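# Fit the camshaft into the engine case, gears timed

## Task

Push the camshaft's shaft fully into the open front bearing of the loose, upright engine case so that its large gear engages the small crank gear in time: as the gears turn, the small gear's marked tooth has to land in one of the two marked gaps on the large gear. The engine case must still be standing upright at the end.

## Robot and tools

Robot: two 6-joint arms, left_arm and right_arm, each with a parallel two-finger gripper. Bases in the scene frame: left_arm at (-0.036, +0.258, +0.003) m, right_arm at (-0.047, -0.370, +0.024) m, both turned slightly about z. Scene frame: origin at table height midway between the nominal bases, +x out over the table, +z up, left_arm on the +y side (arm names do not match image sides). A camera stand sits behind the arms. Cameras: cam_head_left, cam_head_right, cam_left_wrist, cam_right_wrist, each 896x504.

Gripper axes: fingers point along the gripper's +z and close along its y. The reported end_effector_position is the point between the finger pads, just behind the tips. Positions and quaternions (wxyz) in results are in the scene frame and may be off by a few cm, more at long reach.

The 14-number row used by execute_actions and move: left_arm dx, dy, dz, rx, ry, rz, opening, then the same seven for right_arm. Always all 14, even if one arm stays still. dx..rz are an offset (not a pose) measured from that arm's current Hand target, along the Hand target's own axes; 1.0 equals 0.6 m or 180 degrees, range -1 to 1; rx, ry, rz form one rotation vector. Opening is absolute: +1 fully open (about 87 mm between pads), 0 about 43 mm, -1 closed. Sending 0 for an arm's six pose numbers re-commands its present Hand target; a 0 opening is a real command, so repeat the current opening to leave a gripper alone.

execute_actions(actions, cameras): actions is a list of actions; each action is up to 15 rows, one per 1/30 s step; a short action repeats its last row for the rest. Every row in an action counts from the Hand target at that action's start, and each new action starts from the updated Hand target, so repeating an offset keeps moving. Images come back only with an empty actions list or when cameras names them (["all"] for every one; an unknown name invalidates the call). An empty list also reports the scene number and task.

move(target, speed, blend, opening_speed, blocking, cameras): drives each gripper in a straight line toward target, given as one 14-number row or a list of up to 15 rows, all counted from the same starting Hand targets. speed is m/s, 0.002 to 2.9, default 0.25 (turns up to twice that in rad/s), one value or one per target. blend (m) rounds corners of a list; 0 stops at each point. opening_speed (per second on the -1..1 scale, at least 0.2) makes finger changes gradual. blocking=false returns after about 0.5 s while the move continues. Moves last at least 0.5 s and at most 10 s, do not avoid obstacles, and lag more at high speed. The result adds a move: line saying how it ended (done, off_target, moving, held, fault) and which limits acted (paced = pose clipped, held = steps withheld). done means within 10 mm and 2 degrees; neither done nor off_target tells you about contact.

wait(seconds 0 to 10, cameras): lets time pass holding the last commands; a running move continues. stop(cameras): brakes a running move. zoom_image(camera, region [x0, y0, x1, y1] in pixels, at most 504 square): a closer look at a camera's latest image. read_manual(section): licence texts only. finished_scene(scene 1 or 2): ends the scene irreversibly; the installed state must hold with no robot help.

Result lines: end_effector_position and quat, Hand target (your last commanded pose after clipping; next offsets start from it), grip_measured (gripper position on the command scale), Tool commands, Joint positions (gripper last, 0 closed to 1 open), Joint velocities (may read within noise), Joint torques (include arm weight; joints 1-3 wrap at ±28 N m), MOTOR HOT or OVER-TEMPERATURE FAULT lines.

Behaviour: the controller limits each step's commanded orientation to 40 degrees from the measured one. Friction and gravity can leave the gripper short, low or tilted; small commands may do nothing or go sideways. Check the pose after every motion and correct the remaining gap with an offset. A blocked arm keeps pushing until you command it back past the gripper. To grip, command about 0.04 below the grip_measured value at first contact (less for a lighter hold); pad force is about 20 N.

Timing and heat: the scene keeps running while you think. Holding loads, stretched arms or pushing against unreachable poses heat motors; at 90 °C the arm folds and idles, at 100 °C it collapses.

Avoid: dropping parts or releasing them while moving, slamming or pushing hard on fixed or heavy things, knocking the case over or off the table, any contact or squeeze between the two arms or their cameras, strain on camera cables, paths passing close to an arm's own base, and unnecessary arm stops. Loose objects may occasionally be nudged by outside pushes.

Each tool is called after "Call:" as a command line: name --argument value for each argument, lists and objects as JSON in quotes; but a table of rows of numbers goes row by row, as --pt "numbers of a row", without its own name.

## Session

Call:
execute_actions --actions '[]'

Scene clock: 0.00 s.
left_arm: end_effector_position=(+0.3354, +0.2460, +0.0380) grip_measured=+0.983 end_effector_quat_wxyz=(+0.563, +0.010, +0.826, +0.018) | right_arm: end_effector_position=(+0.3242, -0.4210, +0.0665) grip_measured=+0.982 end_effector_quat_wxyz=(+0.568, +0.098, +0.811, -0.104)
Joint positions: left_arm=[-0.033 1.566 0.327 0.863 -0.09 0.008 0.991] | right_arm=[0.028 1.574 0.336 0.884 0.27 0.038 0.991]
Joint velocities: within noise
Joint torques (N m): no reading
Heat: left arm: 18 °C; right arm: 19 °C.
Hand target: left_arm +0.3385, +0.2458, +0.0432; +0.569, +0.009, +0.822, +0.018 | right_arm +0.3286, -0.4211, +0.0741; +0.578, +0.100, +0.804, -0.103
Tool commands: left_gripper/opening=+1.0 right_gripper/opening=+1.0

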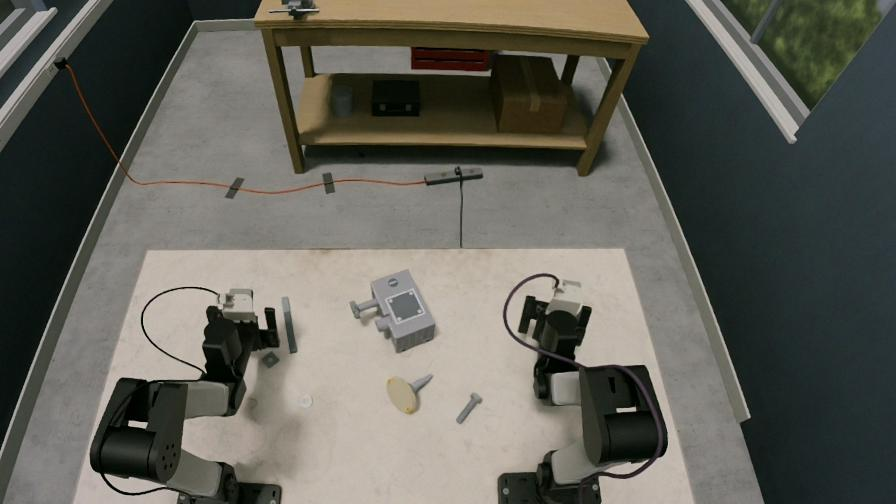

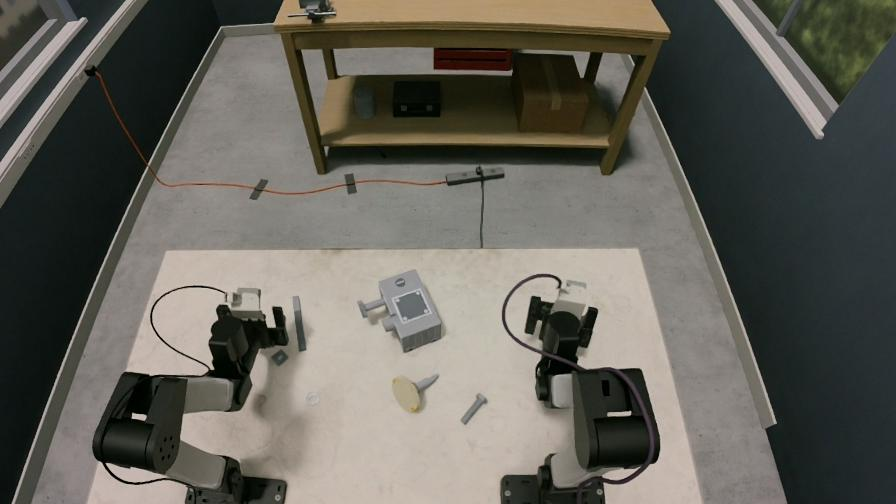

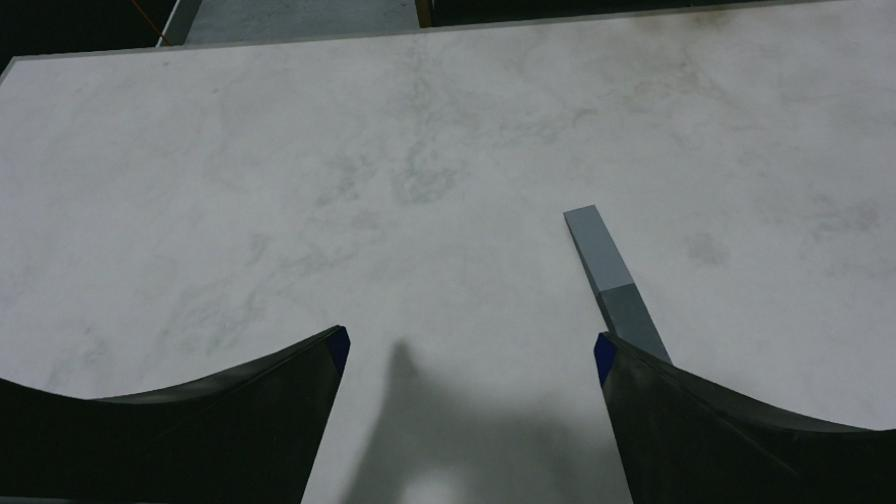

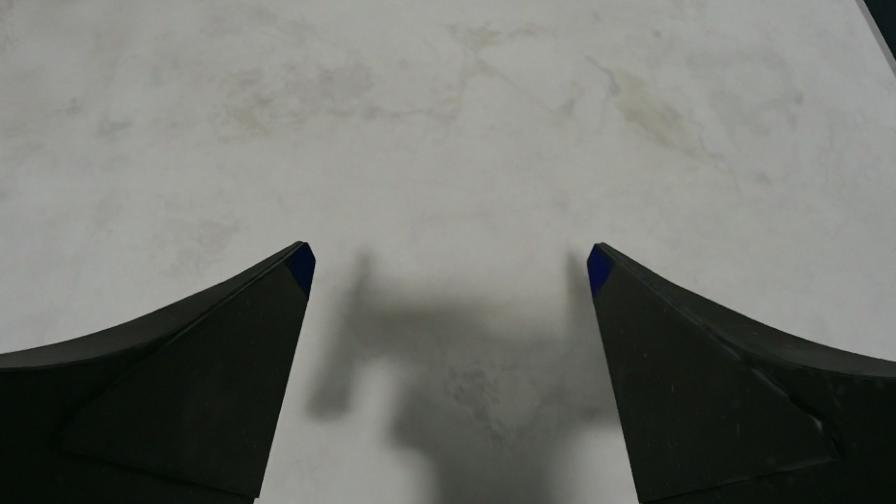

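Call:
zoom_image --camera "cam_head_left" --region '[330, 250, 500, 430]'

Call:
zoom_image --camera "cam_head_right" --region '[340, 250, 510, 430]'

Scaled by 2.800 from the camera's 896x504 image, which has a finer 1280x720 frame.

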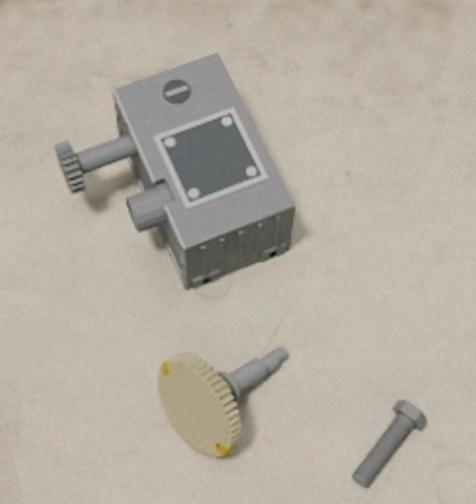

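Scaled by 2.800 from the camera's 896x504 image, which has a finer 1280x720 frame.

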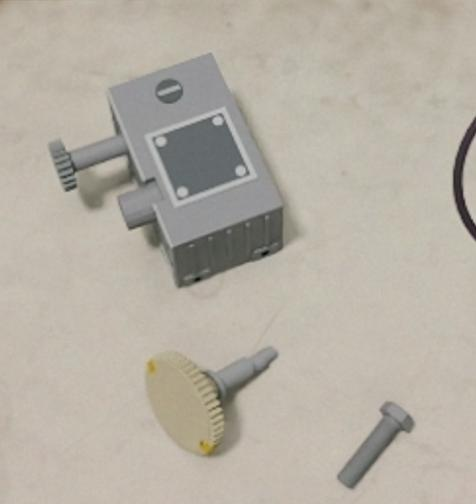

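Call:
move --target '[-0.205,0,-0.166,0.312,0,0.117,1,-0.25,0,-0.1,0,0,0,1]' --cameras '["all"]'

Scene clock: 26.70 s.
left_arm: end_effector_position=(+0.2859, +0.2387, +0.1880) grip_measured=+0.983 end_effector_quat_wxyz=(+0.481, +0.418, +0.723, -0.267) | right_arm: end_effector_position=(+0.3151, -0.4133, +0.2129) grip_measured=+0.982 end_effector_quat_wxyz=(+0.555, +0.092, +0.819, -0.109)
Joint positions: left_arm=[0.443 1.469 1.177 -0.964 1.143 1.244 0.991] | right_arm=[0.065 1.109 0.744 -0.023 0.306 0.041 0.991]
Joint torques (N m): left_arm=[-0.05 -3.25 7.24 0.7 0.76 0.07] | right_arm=[0.68 -3.36 10.73 2.35 0.23 0.2]
Heat: left arm: 21 °C; right arm: 24 °C.
Hand target: left_arm +0.2885, +0.2396, +0.1932; +0.486, +0.419, +0.718, -0.270 | right_arm +0.3209, -0.4104, +0.2350; +0.578, +0.099, +0.804, -0.103
Off the commanded pose: left_arm 0.006 m, 1 deg | right_arm 0.023 m, 3 deg.
move: off_target (right_arm)

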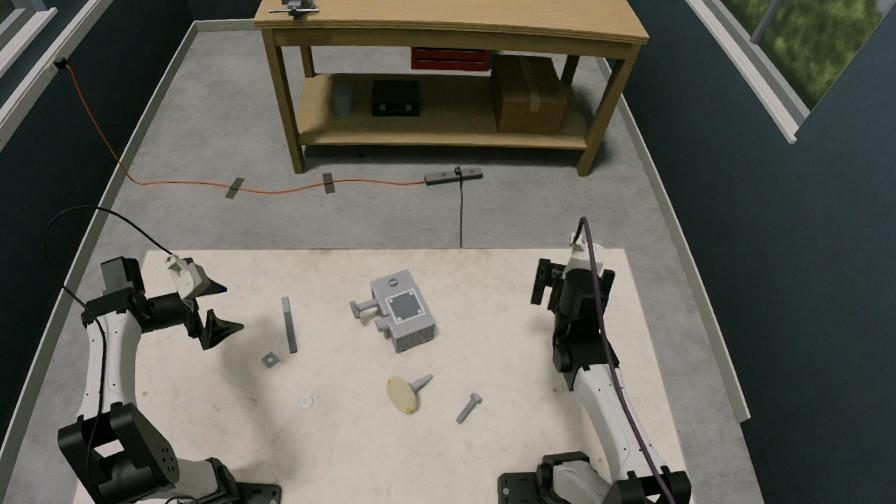

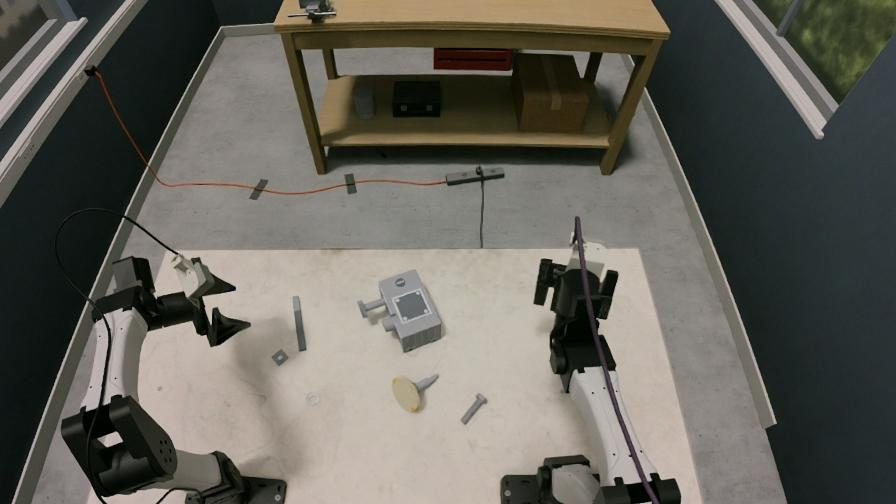

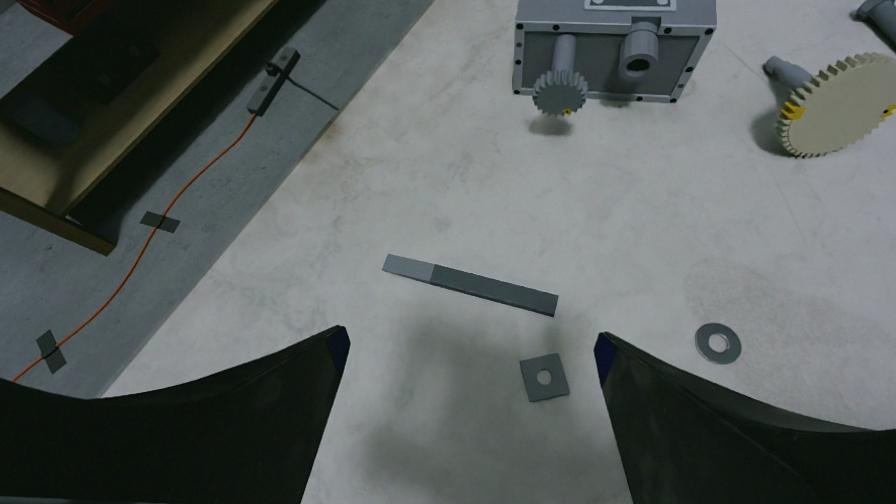

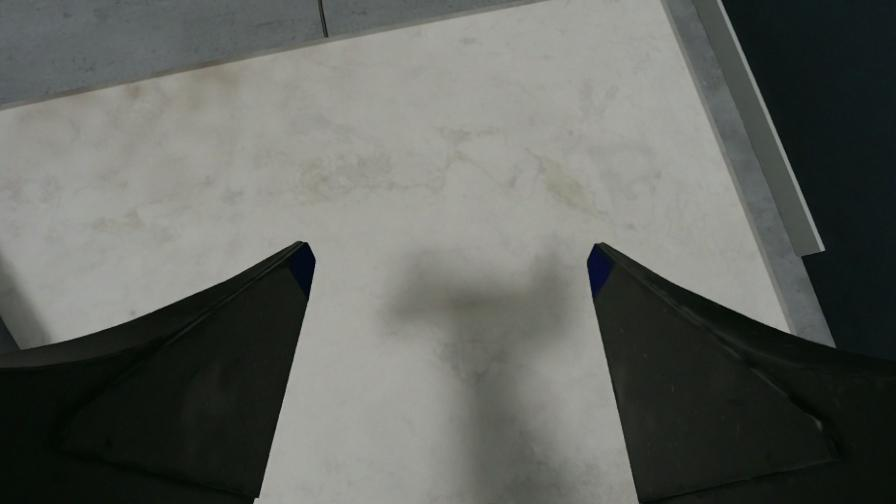

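Call:
zoom_image --camera "cam_left_wrist" --region '[496, 0, 736, 135]'

Call:
zoom_image --camera "cam_left_wrist" --region '[736, 35, 896, 175]'

Scaled by 2.100 from the camera's 896x504 image, which has a finer 1280x720 frame.

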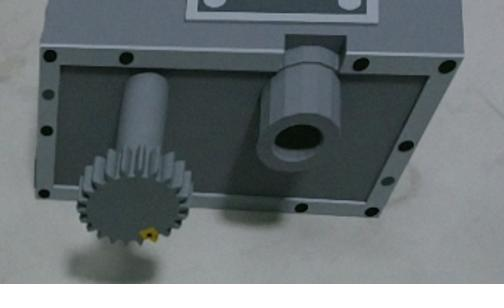

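Scaled by 3.150 from the camera's 896x504 image, which has a finer 1280x720 frame.

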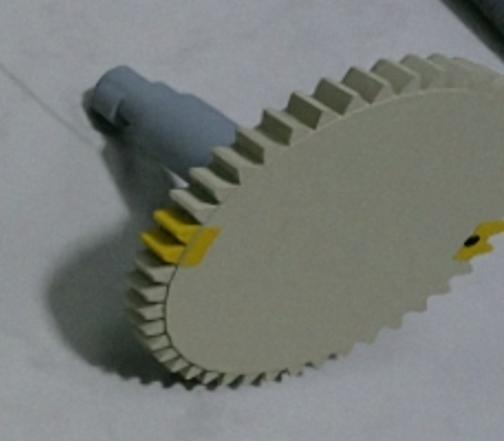

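Call:
move --target '[-0.128,-0.474,0.412,-0.380,0.379,-0.407,1,0,0,0,0,0,0,1]' --cameras '["all"]'

Scene clock: 117.40 s.
left_arm: end_effector_position=(+0.1733, -0.1254, +0.1643) grip_measured=+0.983 end_effector_quat_wxyz=(-0.002, -0.299, +0.953, -0.046) | right_arm: end_effector_position=(+0.3151, -0.4133, +0.2128) grip_measured=+0.982 end_effector_quat_wxyz=(+0.555, +0.092, +0.820, -0.109)
Joint positions: left_arm=[-0.92 2.195 2.282 -1.572 0.03 -1.572 0.991] | right_arm=[0.065 1.109 0.744 -0.023 0.306 0.041 0.991]
Joint torques (N m): left_arm=[-0.17 -7.38 6.34 0.42 0.12 -0.08] | right_arm=[0.59 -3.36 10.73 2.33 0.23 0.21]
Heat: left arm: 24 °C; right arm: 28 °C.
Hand target: left_arm +0.1734, -0.1262, +0.1640; -0.050, -0.280, +0.944, +0.170 | right_arm +0.3209, -0.4104, +0.2350; +0.578, +0.099, +0.804, -0.103
Off the commanded pose: left_arm 0.001 m, 26 deg | right_arm 0.023 m, 3 deg.
joint sent to its limit (left arm) — joint 4 (wrist pitch), lower limit. The joint targets are off in orientation, not in position.
move: off_target (left_arm, right_arm)

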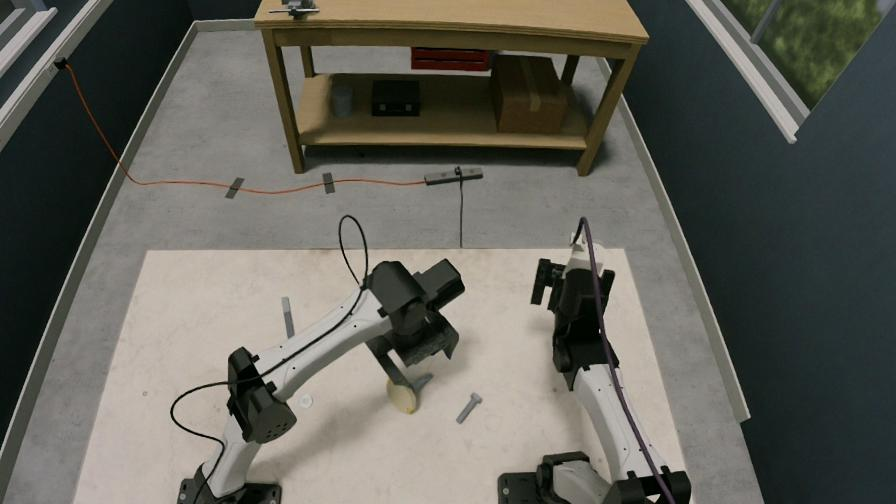

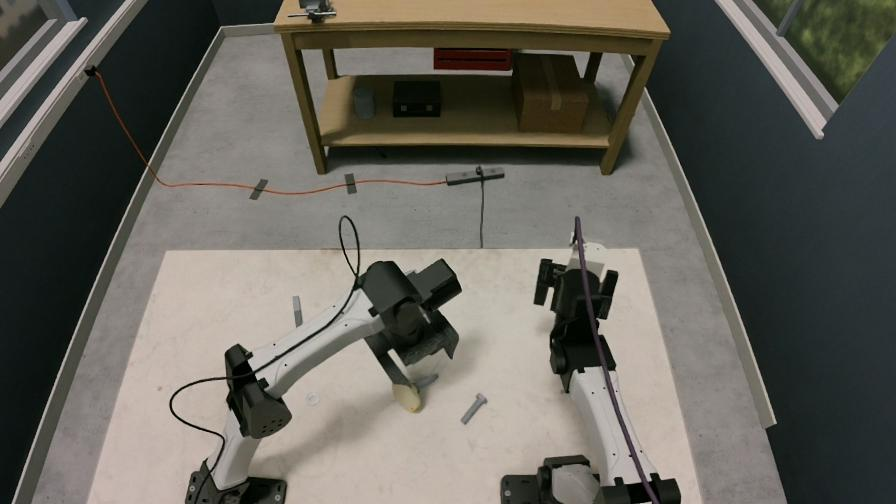

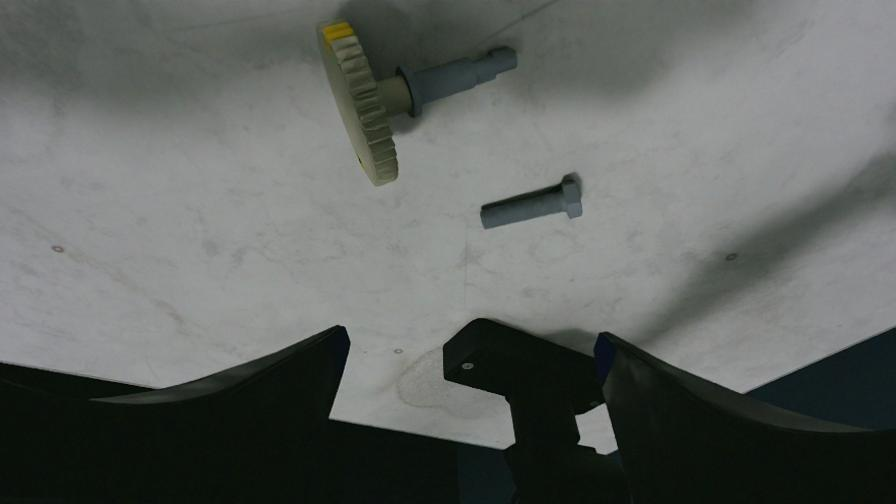

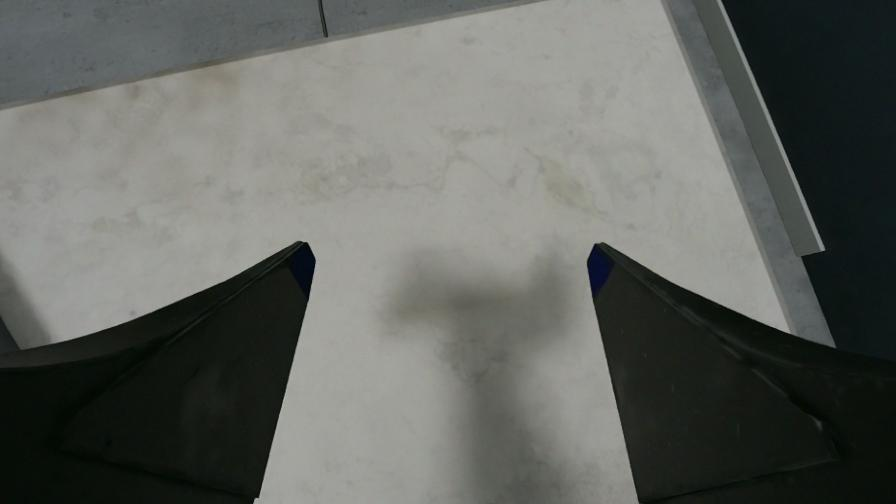

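Call:
move --target '[0.053,0.030,0.1075,0.118,-0.18,-0.005,1,0,0,0,0,0,0,1]' --cameras '["cam_head_left","cam_head_right","cam_left_wrist"]'

Scene clock: 157.83 s.
left_arm: end_effector_position=(+0.1230, -0.1114, +0.1045) grip_measured=+0.983 end_effector_quat_wxyz=(+0.259, -0.229, +0.935, +0.074) | right_arm: end_effector_position=(+0.3151, -0.4133, +0.2128) grip_measured=+0.982 end_effector_quat_wxyz=(+0.555, +0.092, +0.820, -0.109)
Joint positions: left_arm=[-1.254 2.188 2.02 -1.547 -0.527 -1.817 0.991] | right_arm=[0.065 1.109 0.744 -0.023 0.306 0.041 0.991]
Joint torques (N m): left_arm=[-0.4 -9.48 4.27 0.12 -0.46 -0.1] | right_arm=[0.68 -3.41 10.76 2.36 0.24 0.22]
Heat: left arm: 24 °C; right arm: 29 °C.
Hand target: left_arm +0.1253, -0.1103, +0.1098; +0.267, -0.233, +0.933, +0.067 | right_arm +0.3209, -0.4104, +0.2350; +0.578, +0.099, +0.804, -0.103
Off the commanded pose: left_arm 0.006 m, 1 deg | right_arm 0.023 m, 3 deg.
move: off_target (right_arm)
Images, in order (width x height): cam_head_left 896x504, cam_head_right 896x504, cam_left_wrist 896x504.

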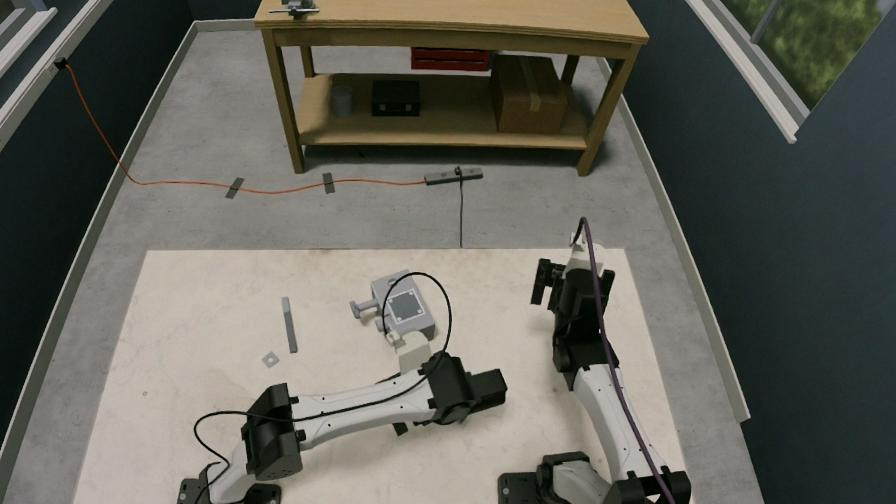

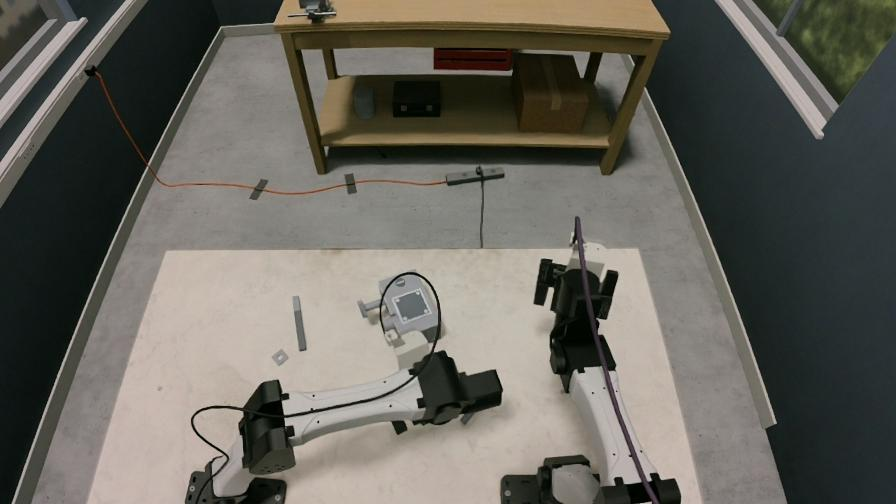

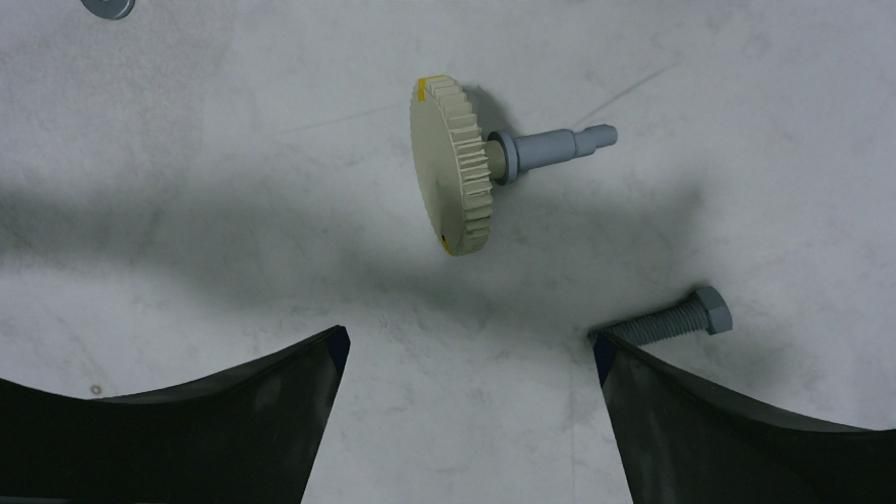

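Call:
zoom_image --camera "cam_left_wrist" --region '[390, 60, 650, 270]'

Scaled by 1.938 from the camera's 896x504 image, which has a finer 1280x720 frame.

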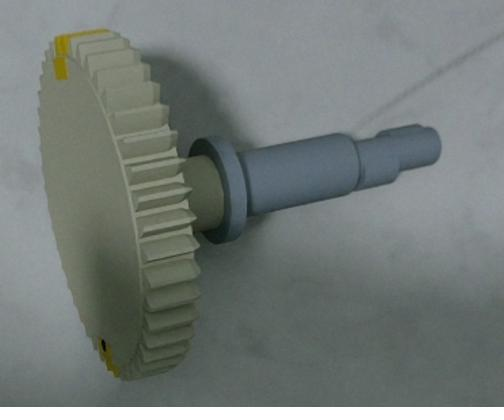

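Call:
move --target '[-0.018,0.004,0.056,-0.0176,0,-0.0283,-0.2,0,0,0,0,0,0,0]' --cameras '["cam_left_wrist"]' --speed 0.12

Scene clock: 184.40 s.
left_arm: end_effector_position=(+0.1444, -0.0927, +0.0816) grip_measured=-0.200 end_effector_quat_wxyz=(+0.258, -0.273, +0.922, +0.097) | right_arm: end_effector_position=(+0.3151, -0.4133, +0.2128) grip_measured=+0.000 end_effector_quat_wxyz=(+0.555, +0.092, +0.820, -0.109)
Joint positions: left_arm=[-1.189 2.188 1.924 -1.494 -0.528 -1.861 0.4] | right_arm=[0.065 1.109 0.744 -0.023 0.306 0.041 0.5]
Joint torques (N m): left_arm=[-0.25 -9.68 4.27 0.19 -0.36 -0.09] | right_arm=[0.58 -3.45 10.78 2.34 0.22 0.21]
Heat: left arm: 28 °C; right arm: 30 °C.
Hand target: left_arm +0.1479, -0.0955, +0.0869; +0.263, -0.281, +0.919, +0.081 | right_arm +0.3209, -0.4104, +0.2351; +0.578, +0.099, +0.804, -0.103
Off the commanded pose: left_arm 0.007 m, 2 deg | right_arm 0.023 m, 3 deg.
move: off_target (right_arm)
Images, in order (width x height): cam_left_wrist 896x504.

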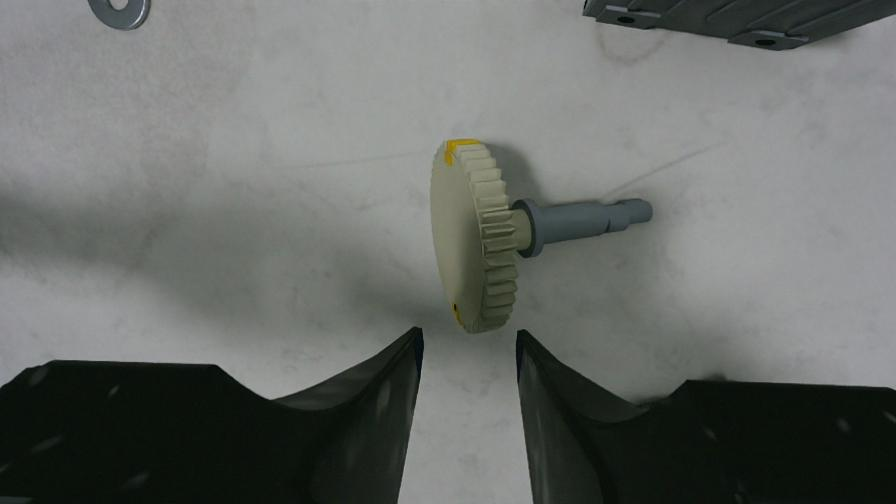

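Call:
move --target '[0.001,-0.019,0.049,0,0,0,-0.2,0,0,0,0,0,0,0]' --cameras '["cam_left_wrist"]' --speed 0.08

Scene clock: 197.00 s.
left_arm: end_effector_position=(+0.1622, -0.0963, +0.0679) grip_measured=-0.200 end_effector_quat_wxyz=(+0.257, -0.283, +0.921, +0.079) | right_arm: end_effector_position=(+0.3151, -0.4133, +0.2128) grip_measured=+0.000 end_effector_quat_wxyz=(+0.555, +0.092, +0.820, -0.109)
Joint positions: left_arm=[-1.15 2.188 1.875 -1.389 -0.529 -1.826 0.4] | right_arm=[0.065 1.109 0.744 -0.023 0.306 0.041 0.5]
Joint torques (N m): left_arm=[-0.09 -7.36 4.33 0.3 -0.43 0.04] | right_arm=[0.66 -3.45 10.73 2.33 0.23 0.22]
Heat: left arm: 29 °C; right arm: 30 °C.
Hand target: left_arm +0.1667, -0.0966, +0.0617; +0.263, -0.281, +0.919, +0.081 | right_arm +0.3209, -0.4104, +0.2351; +0.578, +0.099, +0.804, -0.103
Off the commanded pose: left_arm 0.008 m, 1 deg | right_arm 0.023 m, 3 deg.
move: off_target (right_arm)
Images, in order (width x height): cam_left_wrist 896x504.

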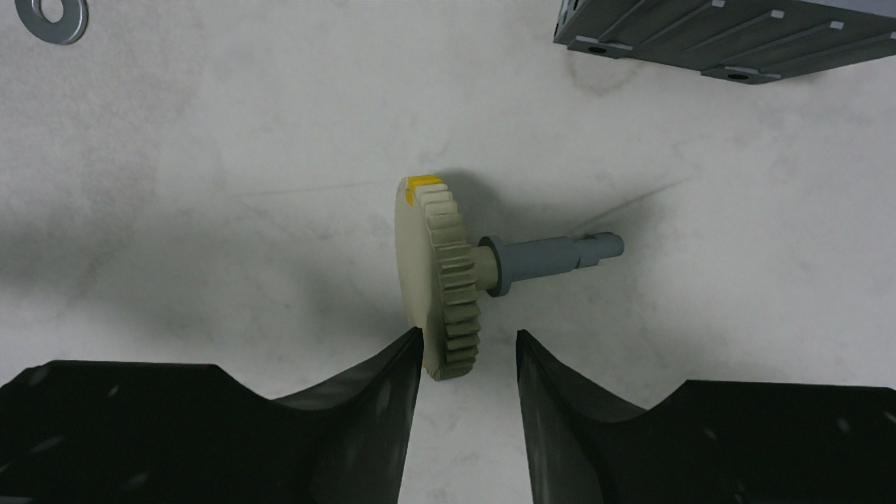

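Call:
move --target '[0,0.010,0.018,0,0,0,-0.2,0,0,0,0,0,0,0]' --cameras '["cam_left_wrist"]' --speed 0.06

Scene clock: 202.47 s.
left_arm: end_effector_position=(+0.1609, -0.0879, +0.0483) grip_measured=-0.200 end_effector_quat_wxyz=(+0.255, -0.277, +0.922, +0.092) | right_arm: end_effector_position=(+0.3151, -0.4133, +0.2128) grip_measured=+0.000 end_effector_quat_wxyz=(+0.555, +0.092, +0.820, -0.109)
Joint positions: left_arm=[-1.145 2.188 1.795 -1.33 -0.53 -1.814 0.4] | right_arm=[0.065 1.109 0.744 -0.023 0.306 0.041 0.5]
Joint torques (N m): left_arm=[0.34 -9.39 4.29 0.24 -0.43 0.03] | right_arm=[0.64 -3.36 10.8 2.35 0.22 0.21]
Heat: left arm: 29 °C; right arm: 30 °C.
Hand target: left_arm +0.1681, -0.0884, +0.0525; +0.263, -0.281, +0.919, +0.081 | right_arm +0.3209, -0.4104, +0.2351; +0.578, +0.099, +0.804, -0.103
Off the commanded pose: left_arm 0.008 m, 2 deg | right_arm 0.023 m, 3 deg.
move: off_target (right_arm)
Images, in order (width x height): cam_left_wrist 896x504.

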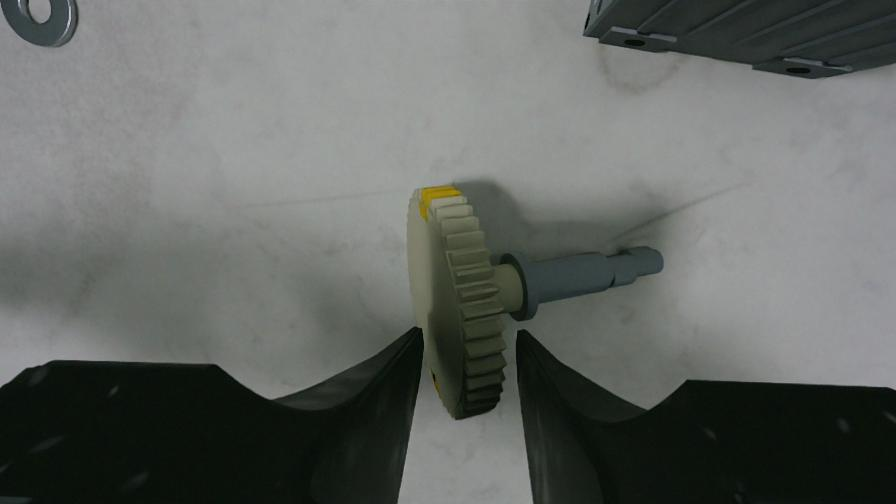

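Call:
move --pt "0 0 -0.007 0 0 0 -0.2 0 0 0 0 0 0 0" --pt "0 0 -0.007 0 0 0 -0.95 0 0 0 0 0 0 0" --cameras '["cam_left_wrist"]' --speed 0.06 --opening_speed 0.4

Scene clock: 219.13 s.
left_arm: end_effector_position=(+0.1602, -0.0853, +0.0487) grip_measured=-0.650 end_effector_quat_wxyz=(+0.256, -0.274, +0.922, +0.097) | right_arm: end_effector_position=(+0.3151, -0.4133, +0.2128) grip_measured=+0.000 end_effector_quat_wxyz=(+0.555, +0.092, +0.820, -0.109)
Joint positions: left_arm=[-1.145 2.188 1.795 -1.341 -0.532 -1.813 0.175] | right_arm=[0.065 1.109 0.744 -0.023 0.306 0.041 0.5]
Joint torques (N m): left_arm=[-0.05 -9.37 5.49 0.19 -0.4 -0.03] | right_arm=[0.59 -3.4 10.7 2.33 0.23 0.2]
Heat: left arm: 30 °C; right arm: 30 °C.
Hand target: left_arm +0.1663, -0.0896, +0.0561; +0.263, -0.281, +0.919, +0.081 | right_arm +0.3209, -0.4104, +0.2351; +0.578, +0.099, +0.804, -0.103
Off the commanded pose: left_arm 0.010 m, 2 deg | right_arm 0.023 m, 3 deg.
move: off_target (right_arm)
Images, in order (width x height): cam_left_wrist 896x504.

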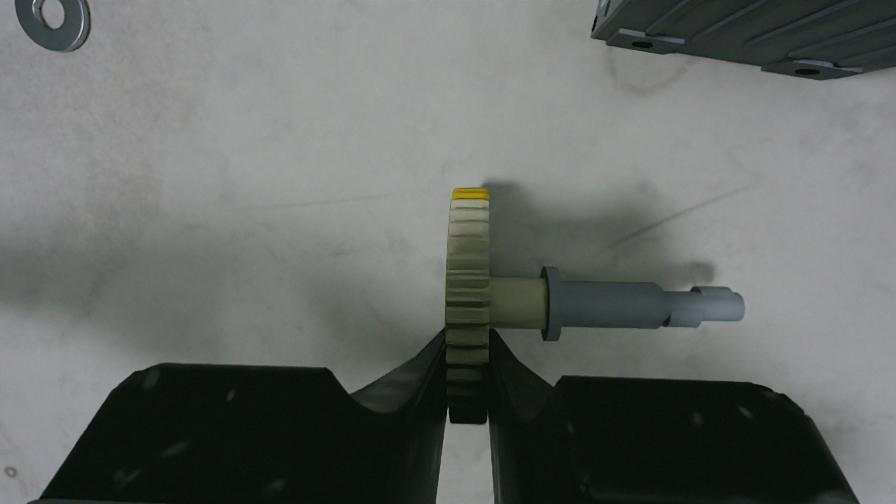

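Call:
zoom_image --camera "cam_left_wrist" --region '[420, 170, 580, 260]'

Call:
move --target '[-0.07,0,-0.115,0,0,0,-0.95,0,0,0,0,0,0,0]' --cameras '["all"]' --speed 0.15

Scaled by 3.150 from the camera's 896x504 image, which has a finer 1280x720 frame.

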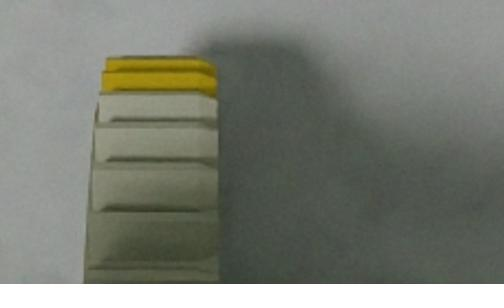

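Scene clock: 242.33 s.
left_arm: end_effector_position=(+0.1627, -0.0918, +0.1157) grip_measured=-0.650 end_effector_quat_wxyz=(+0.257, -0.273, +0.923, +0.082) | right_arm: end_effector_position=(+0.3150, -0.4133, +0.2127) grip_measured=+0.000 end_effector_quat_wxyz=(+0.555, +0.092, +0.820, -0.109)
Joint positions: left_arm=[-1.145 2.177 2.047 -1.57 -0.532 -1.8 0.175] | right_arm=[0.065 1.109 0.744 -0.023 0.306 0.041 0.5]
Joint torques (N m): left_arm=[-0.12 -11.32 6.37 -0.05 -0.4 0.02] | right_arm=[0.68 -3.45 10.71 2.32 0.22 0.21]
Heat: left arm: 32 °C; right arm: 31 °C.
Hand target: left_arm +0.1656, -0.0902, +0.1369; +0.263, -0.281, +0.919, +0.081 | right_arm +0.3209, -0.4104, +0.2350; +0.578, +0.099, +0.804, -0.103
Off the commanded pose: left_arm 0.021 m, 1 deg | right_arm 0.023 m, 3 deg.
joint sent to its limit (left arm) — joint 4 (wrist pitch), lower limit. The joint targets still meet the commanded pose.
move: off_target (left_arm, right_arm)

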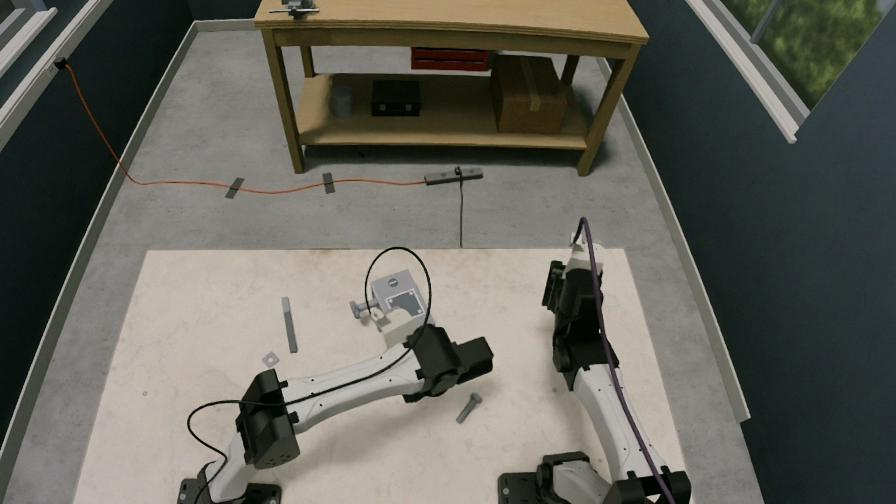

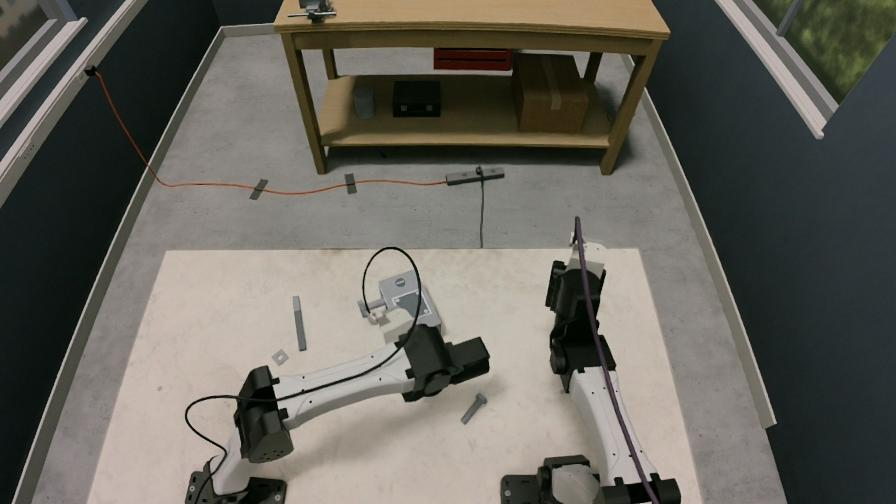

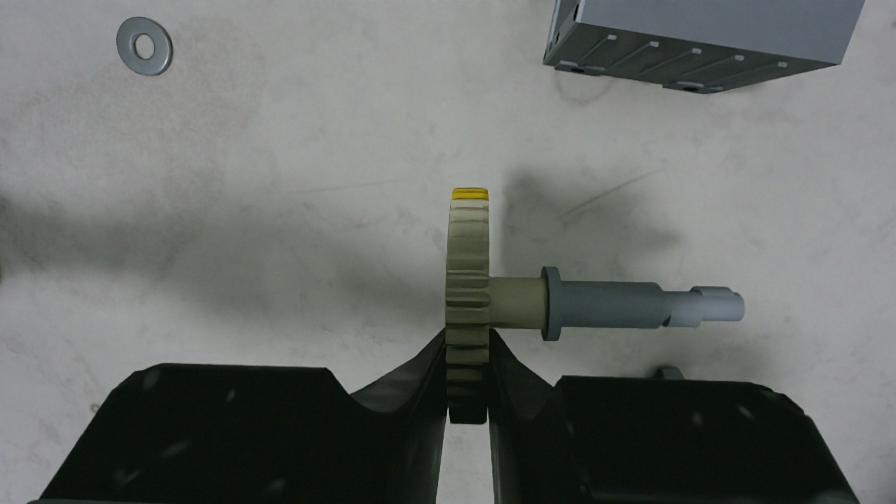

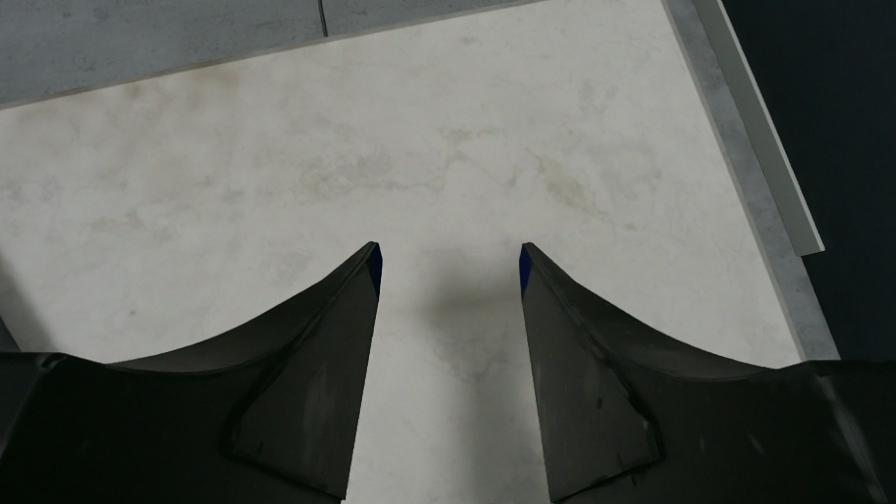

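Call:
move --pt "-0.103 0.208 0.098 0.010 0.222 0.045 -0.95 0 0 0 0 0 0 -0.9" --pt "-0.198 0.182 0.157 0.010 0.222 0.045 -0.95 0 0 0 0 0 0 -0.9" --cameras '["all"]' --speed 0.15 --blend '[0.03,0]'

Scene clock: 301.00 s.
left_arm: end_effector_position=(+0.2281, +0.0852, +0.1154) grip_measured=-0.650 end_effector_quat_wxyz=(-0.066, -0.226, +0.972, -0.014) | right_arm: end_effector_position=(+0.3150, -0.4133, +0.2127) grip_measured=-0.900 end_effector_quat_wxyz=(+0.555, +0.092, +0.820, -0.109)
Joint positions: left_arm=[-0.378 1.91 1.639 -1.388 0.103 -0.874 0.175] | right_arm=[0.065 1.109 0.744 -0.023 0.306 0.041 0.05]
Joint torques (N m): left_arm=[-0.21 -6.17 7.08 0.08 0.16 0.02] | right_arm=[0.59 -3.38 10.78 2.36 0.24 0.19]
Heat: left arm: 38 °C; right arm: 32 °C.
Hand target: left_arm +0.2293, +0.0846, +0.1198; -0.069, -0.224, +0.972, -0.016 | right_arm +0.3209, -0.4104, +0.2350; +0.578, +0.099, +0.804, -0.103
Off the commanded pose: left_arm 0.005 m, 0 deg | right_arm 0.023 m, 3 deg.
move: off_target (right_arm); blend cut to 0 m at target 1

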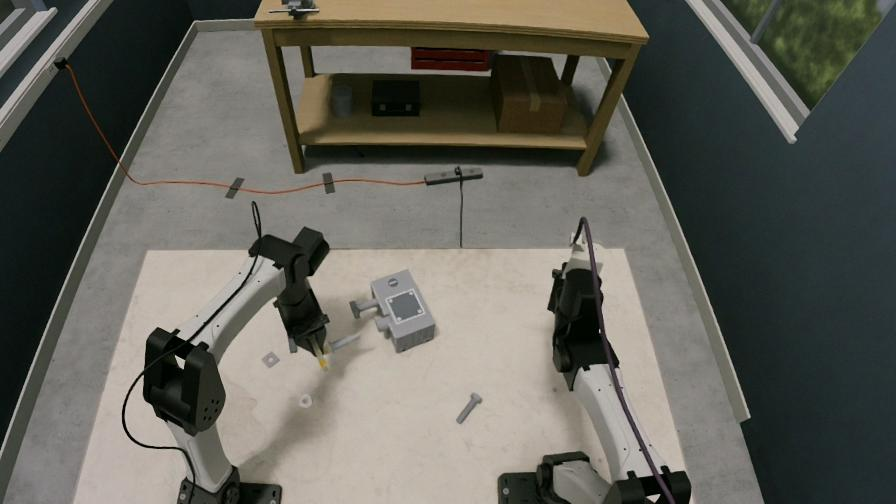

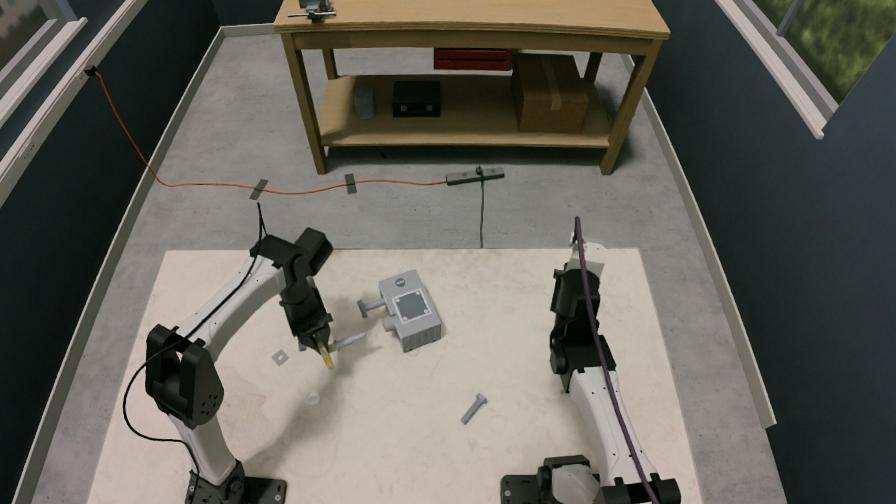

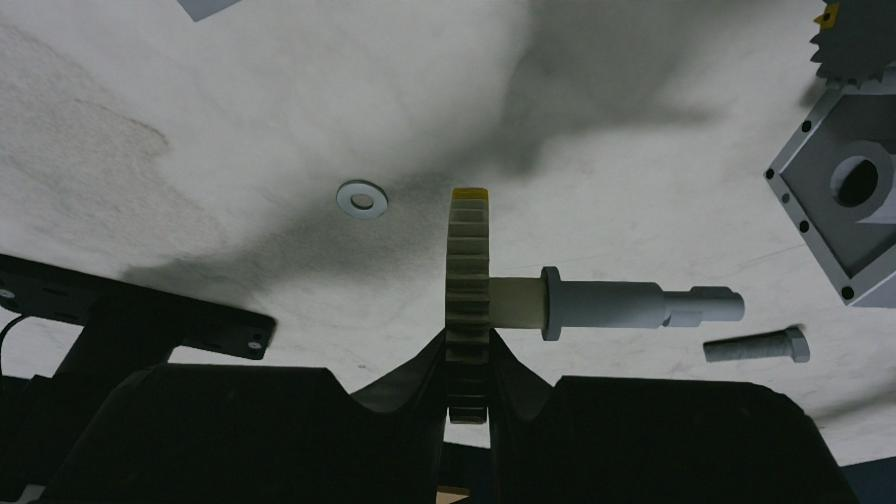

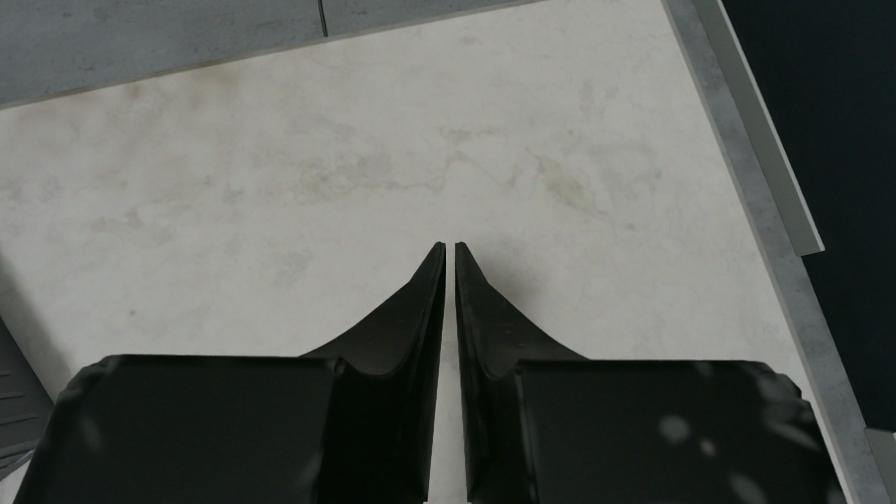

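Call:
zoom_image --camera "cam_left_wrist" --region '[716, 0, 896, 320]'

Call:
zoom_image --camera "cam_head_left" --region '[260, 240, 460, 390]'

Scaled by 1.575 from the camera's 896x504 image, which has a finer 1280x720 frame.

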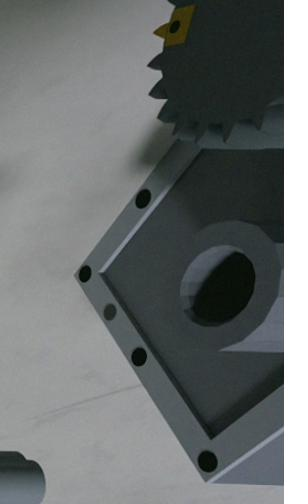

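Scaled by 2.520 from the camera's 896x504 image, which has a finer 1280x720 frame.

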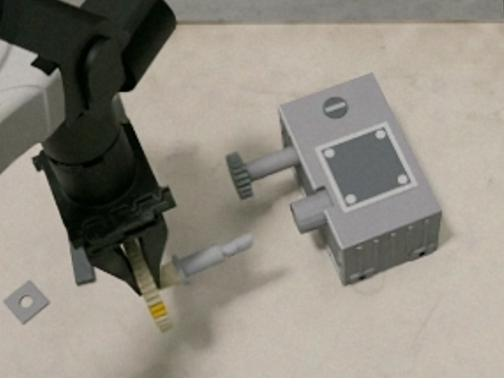

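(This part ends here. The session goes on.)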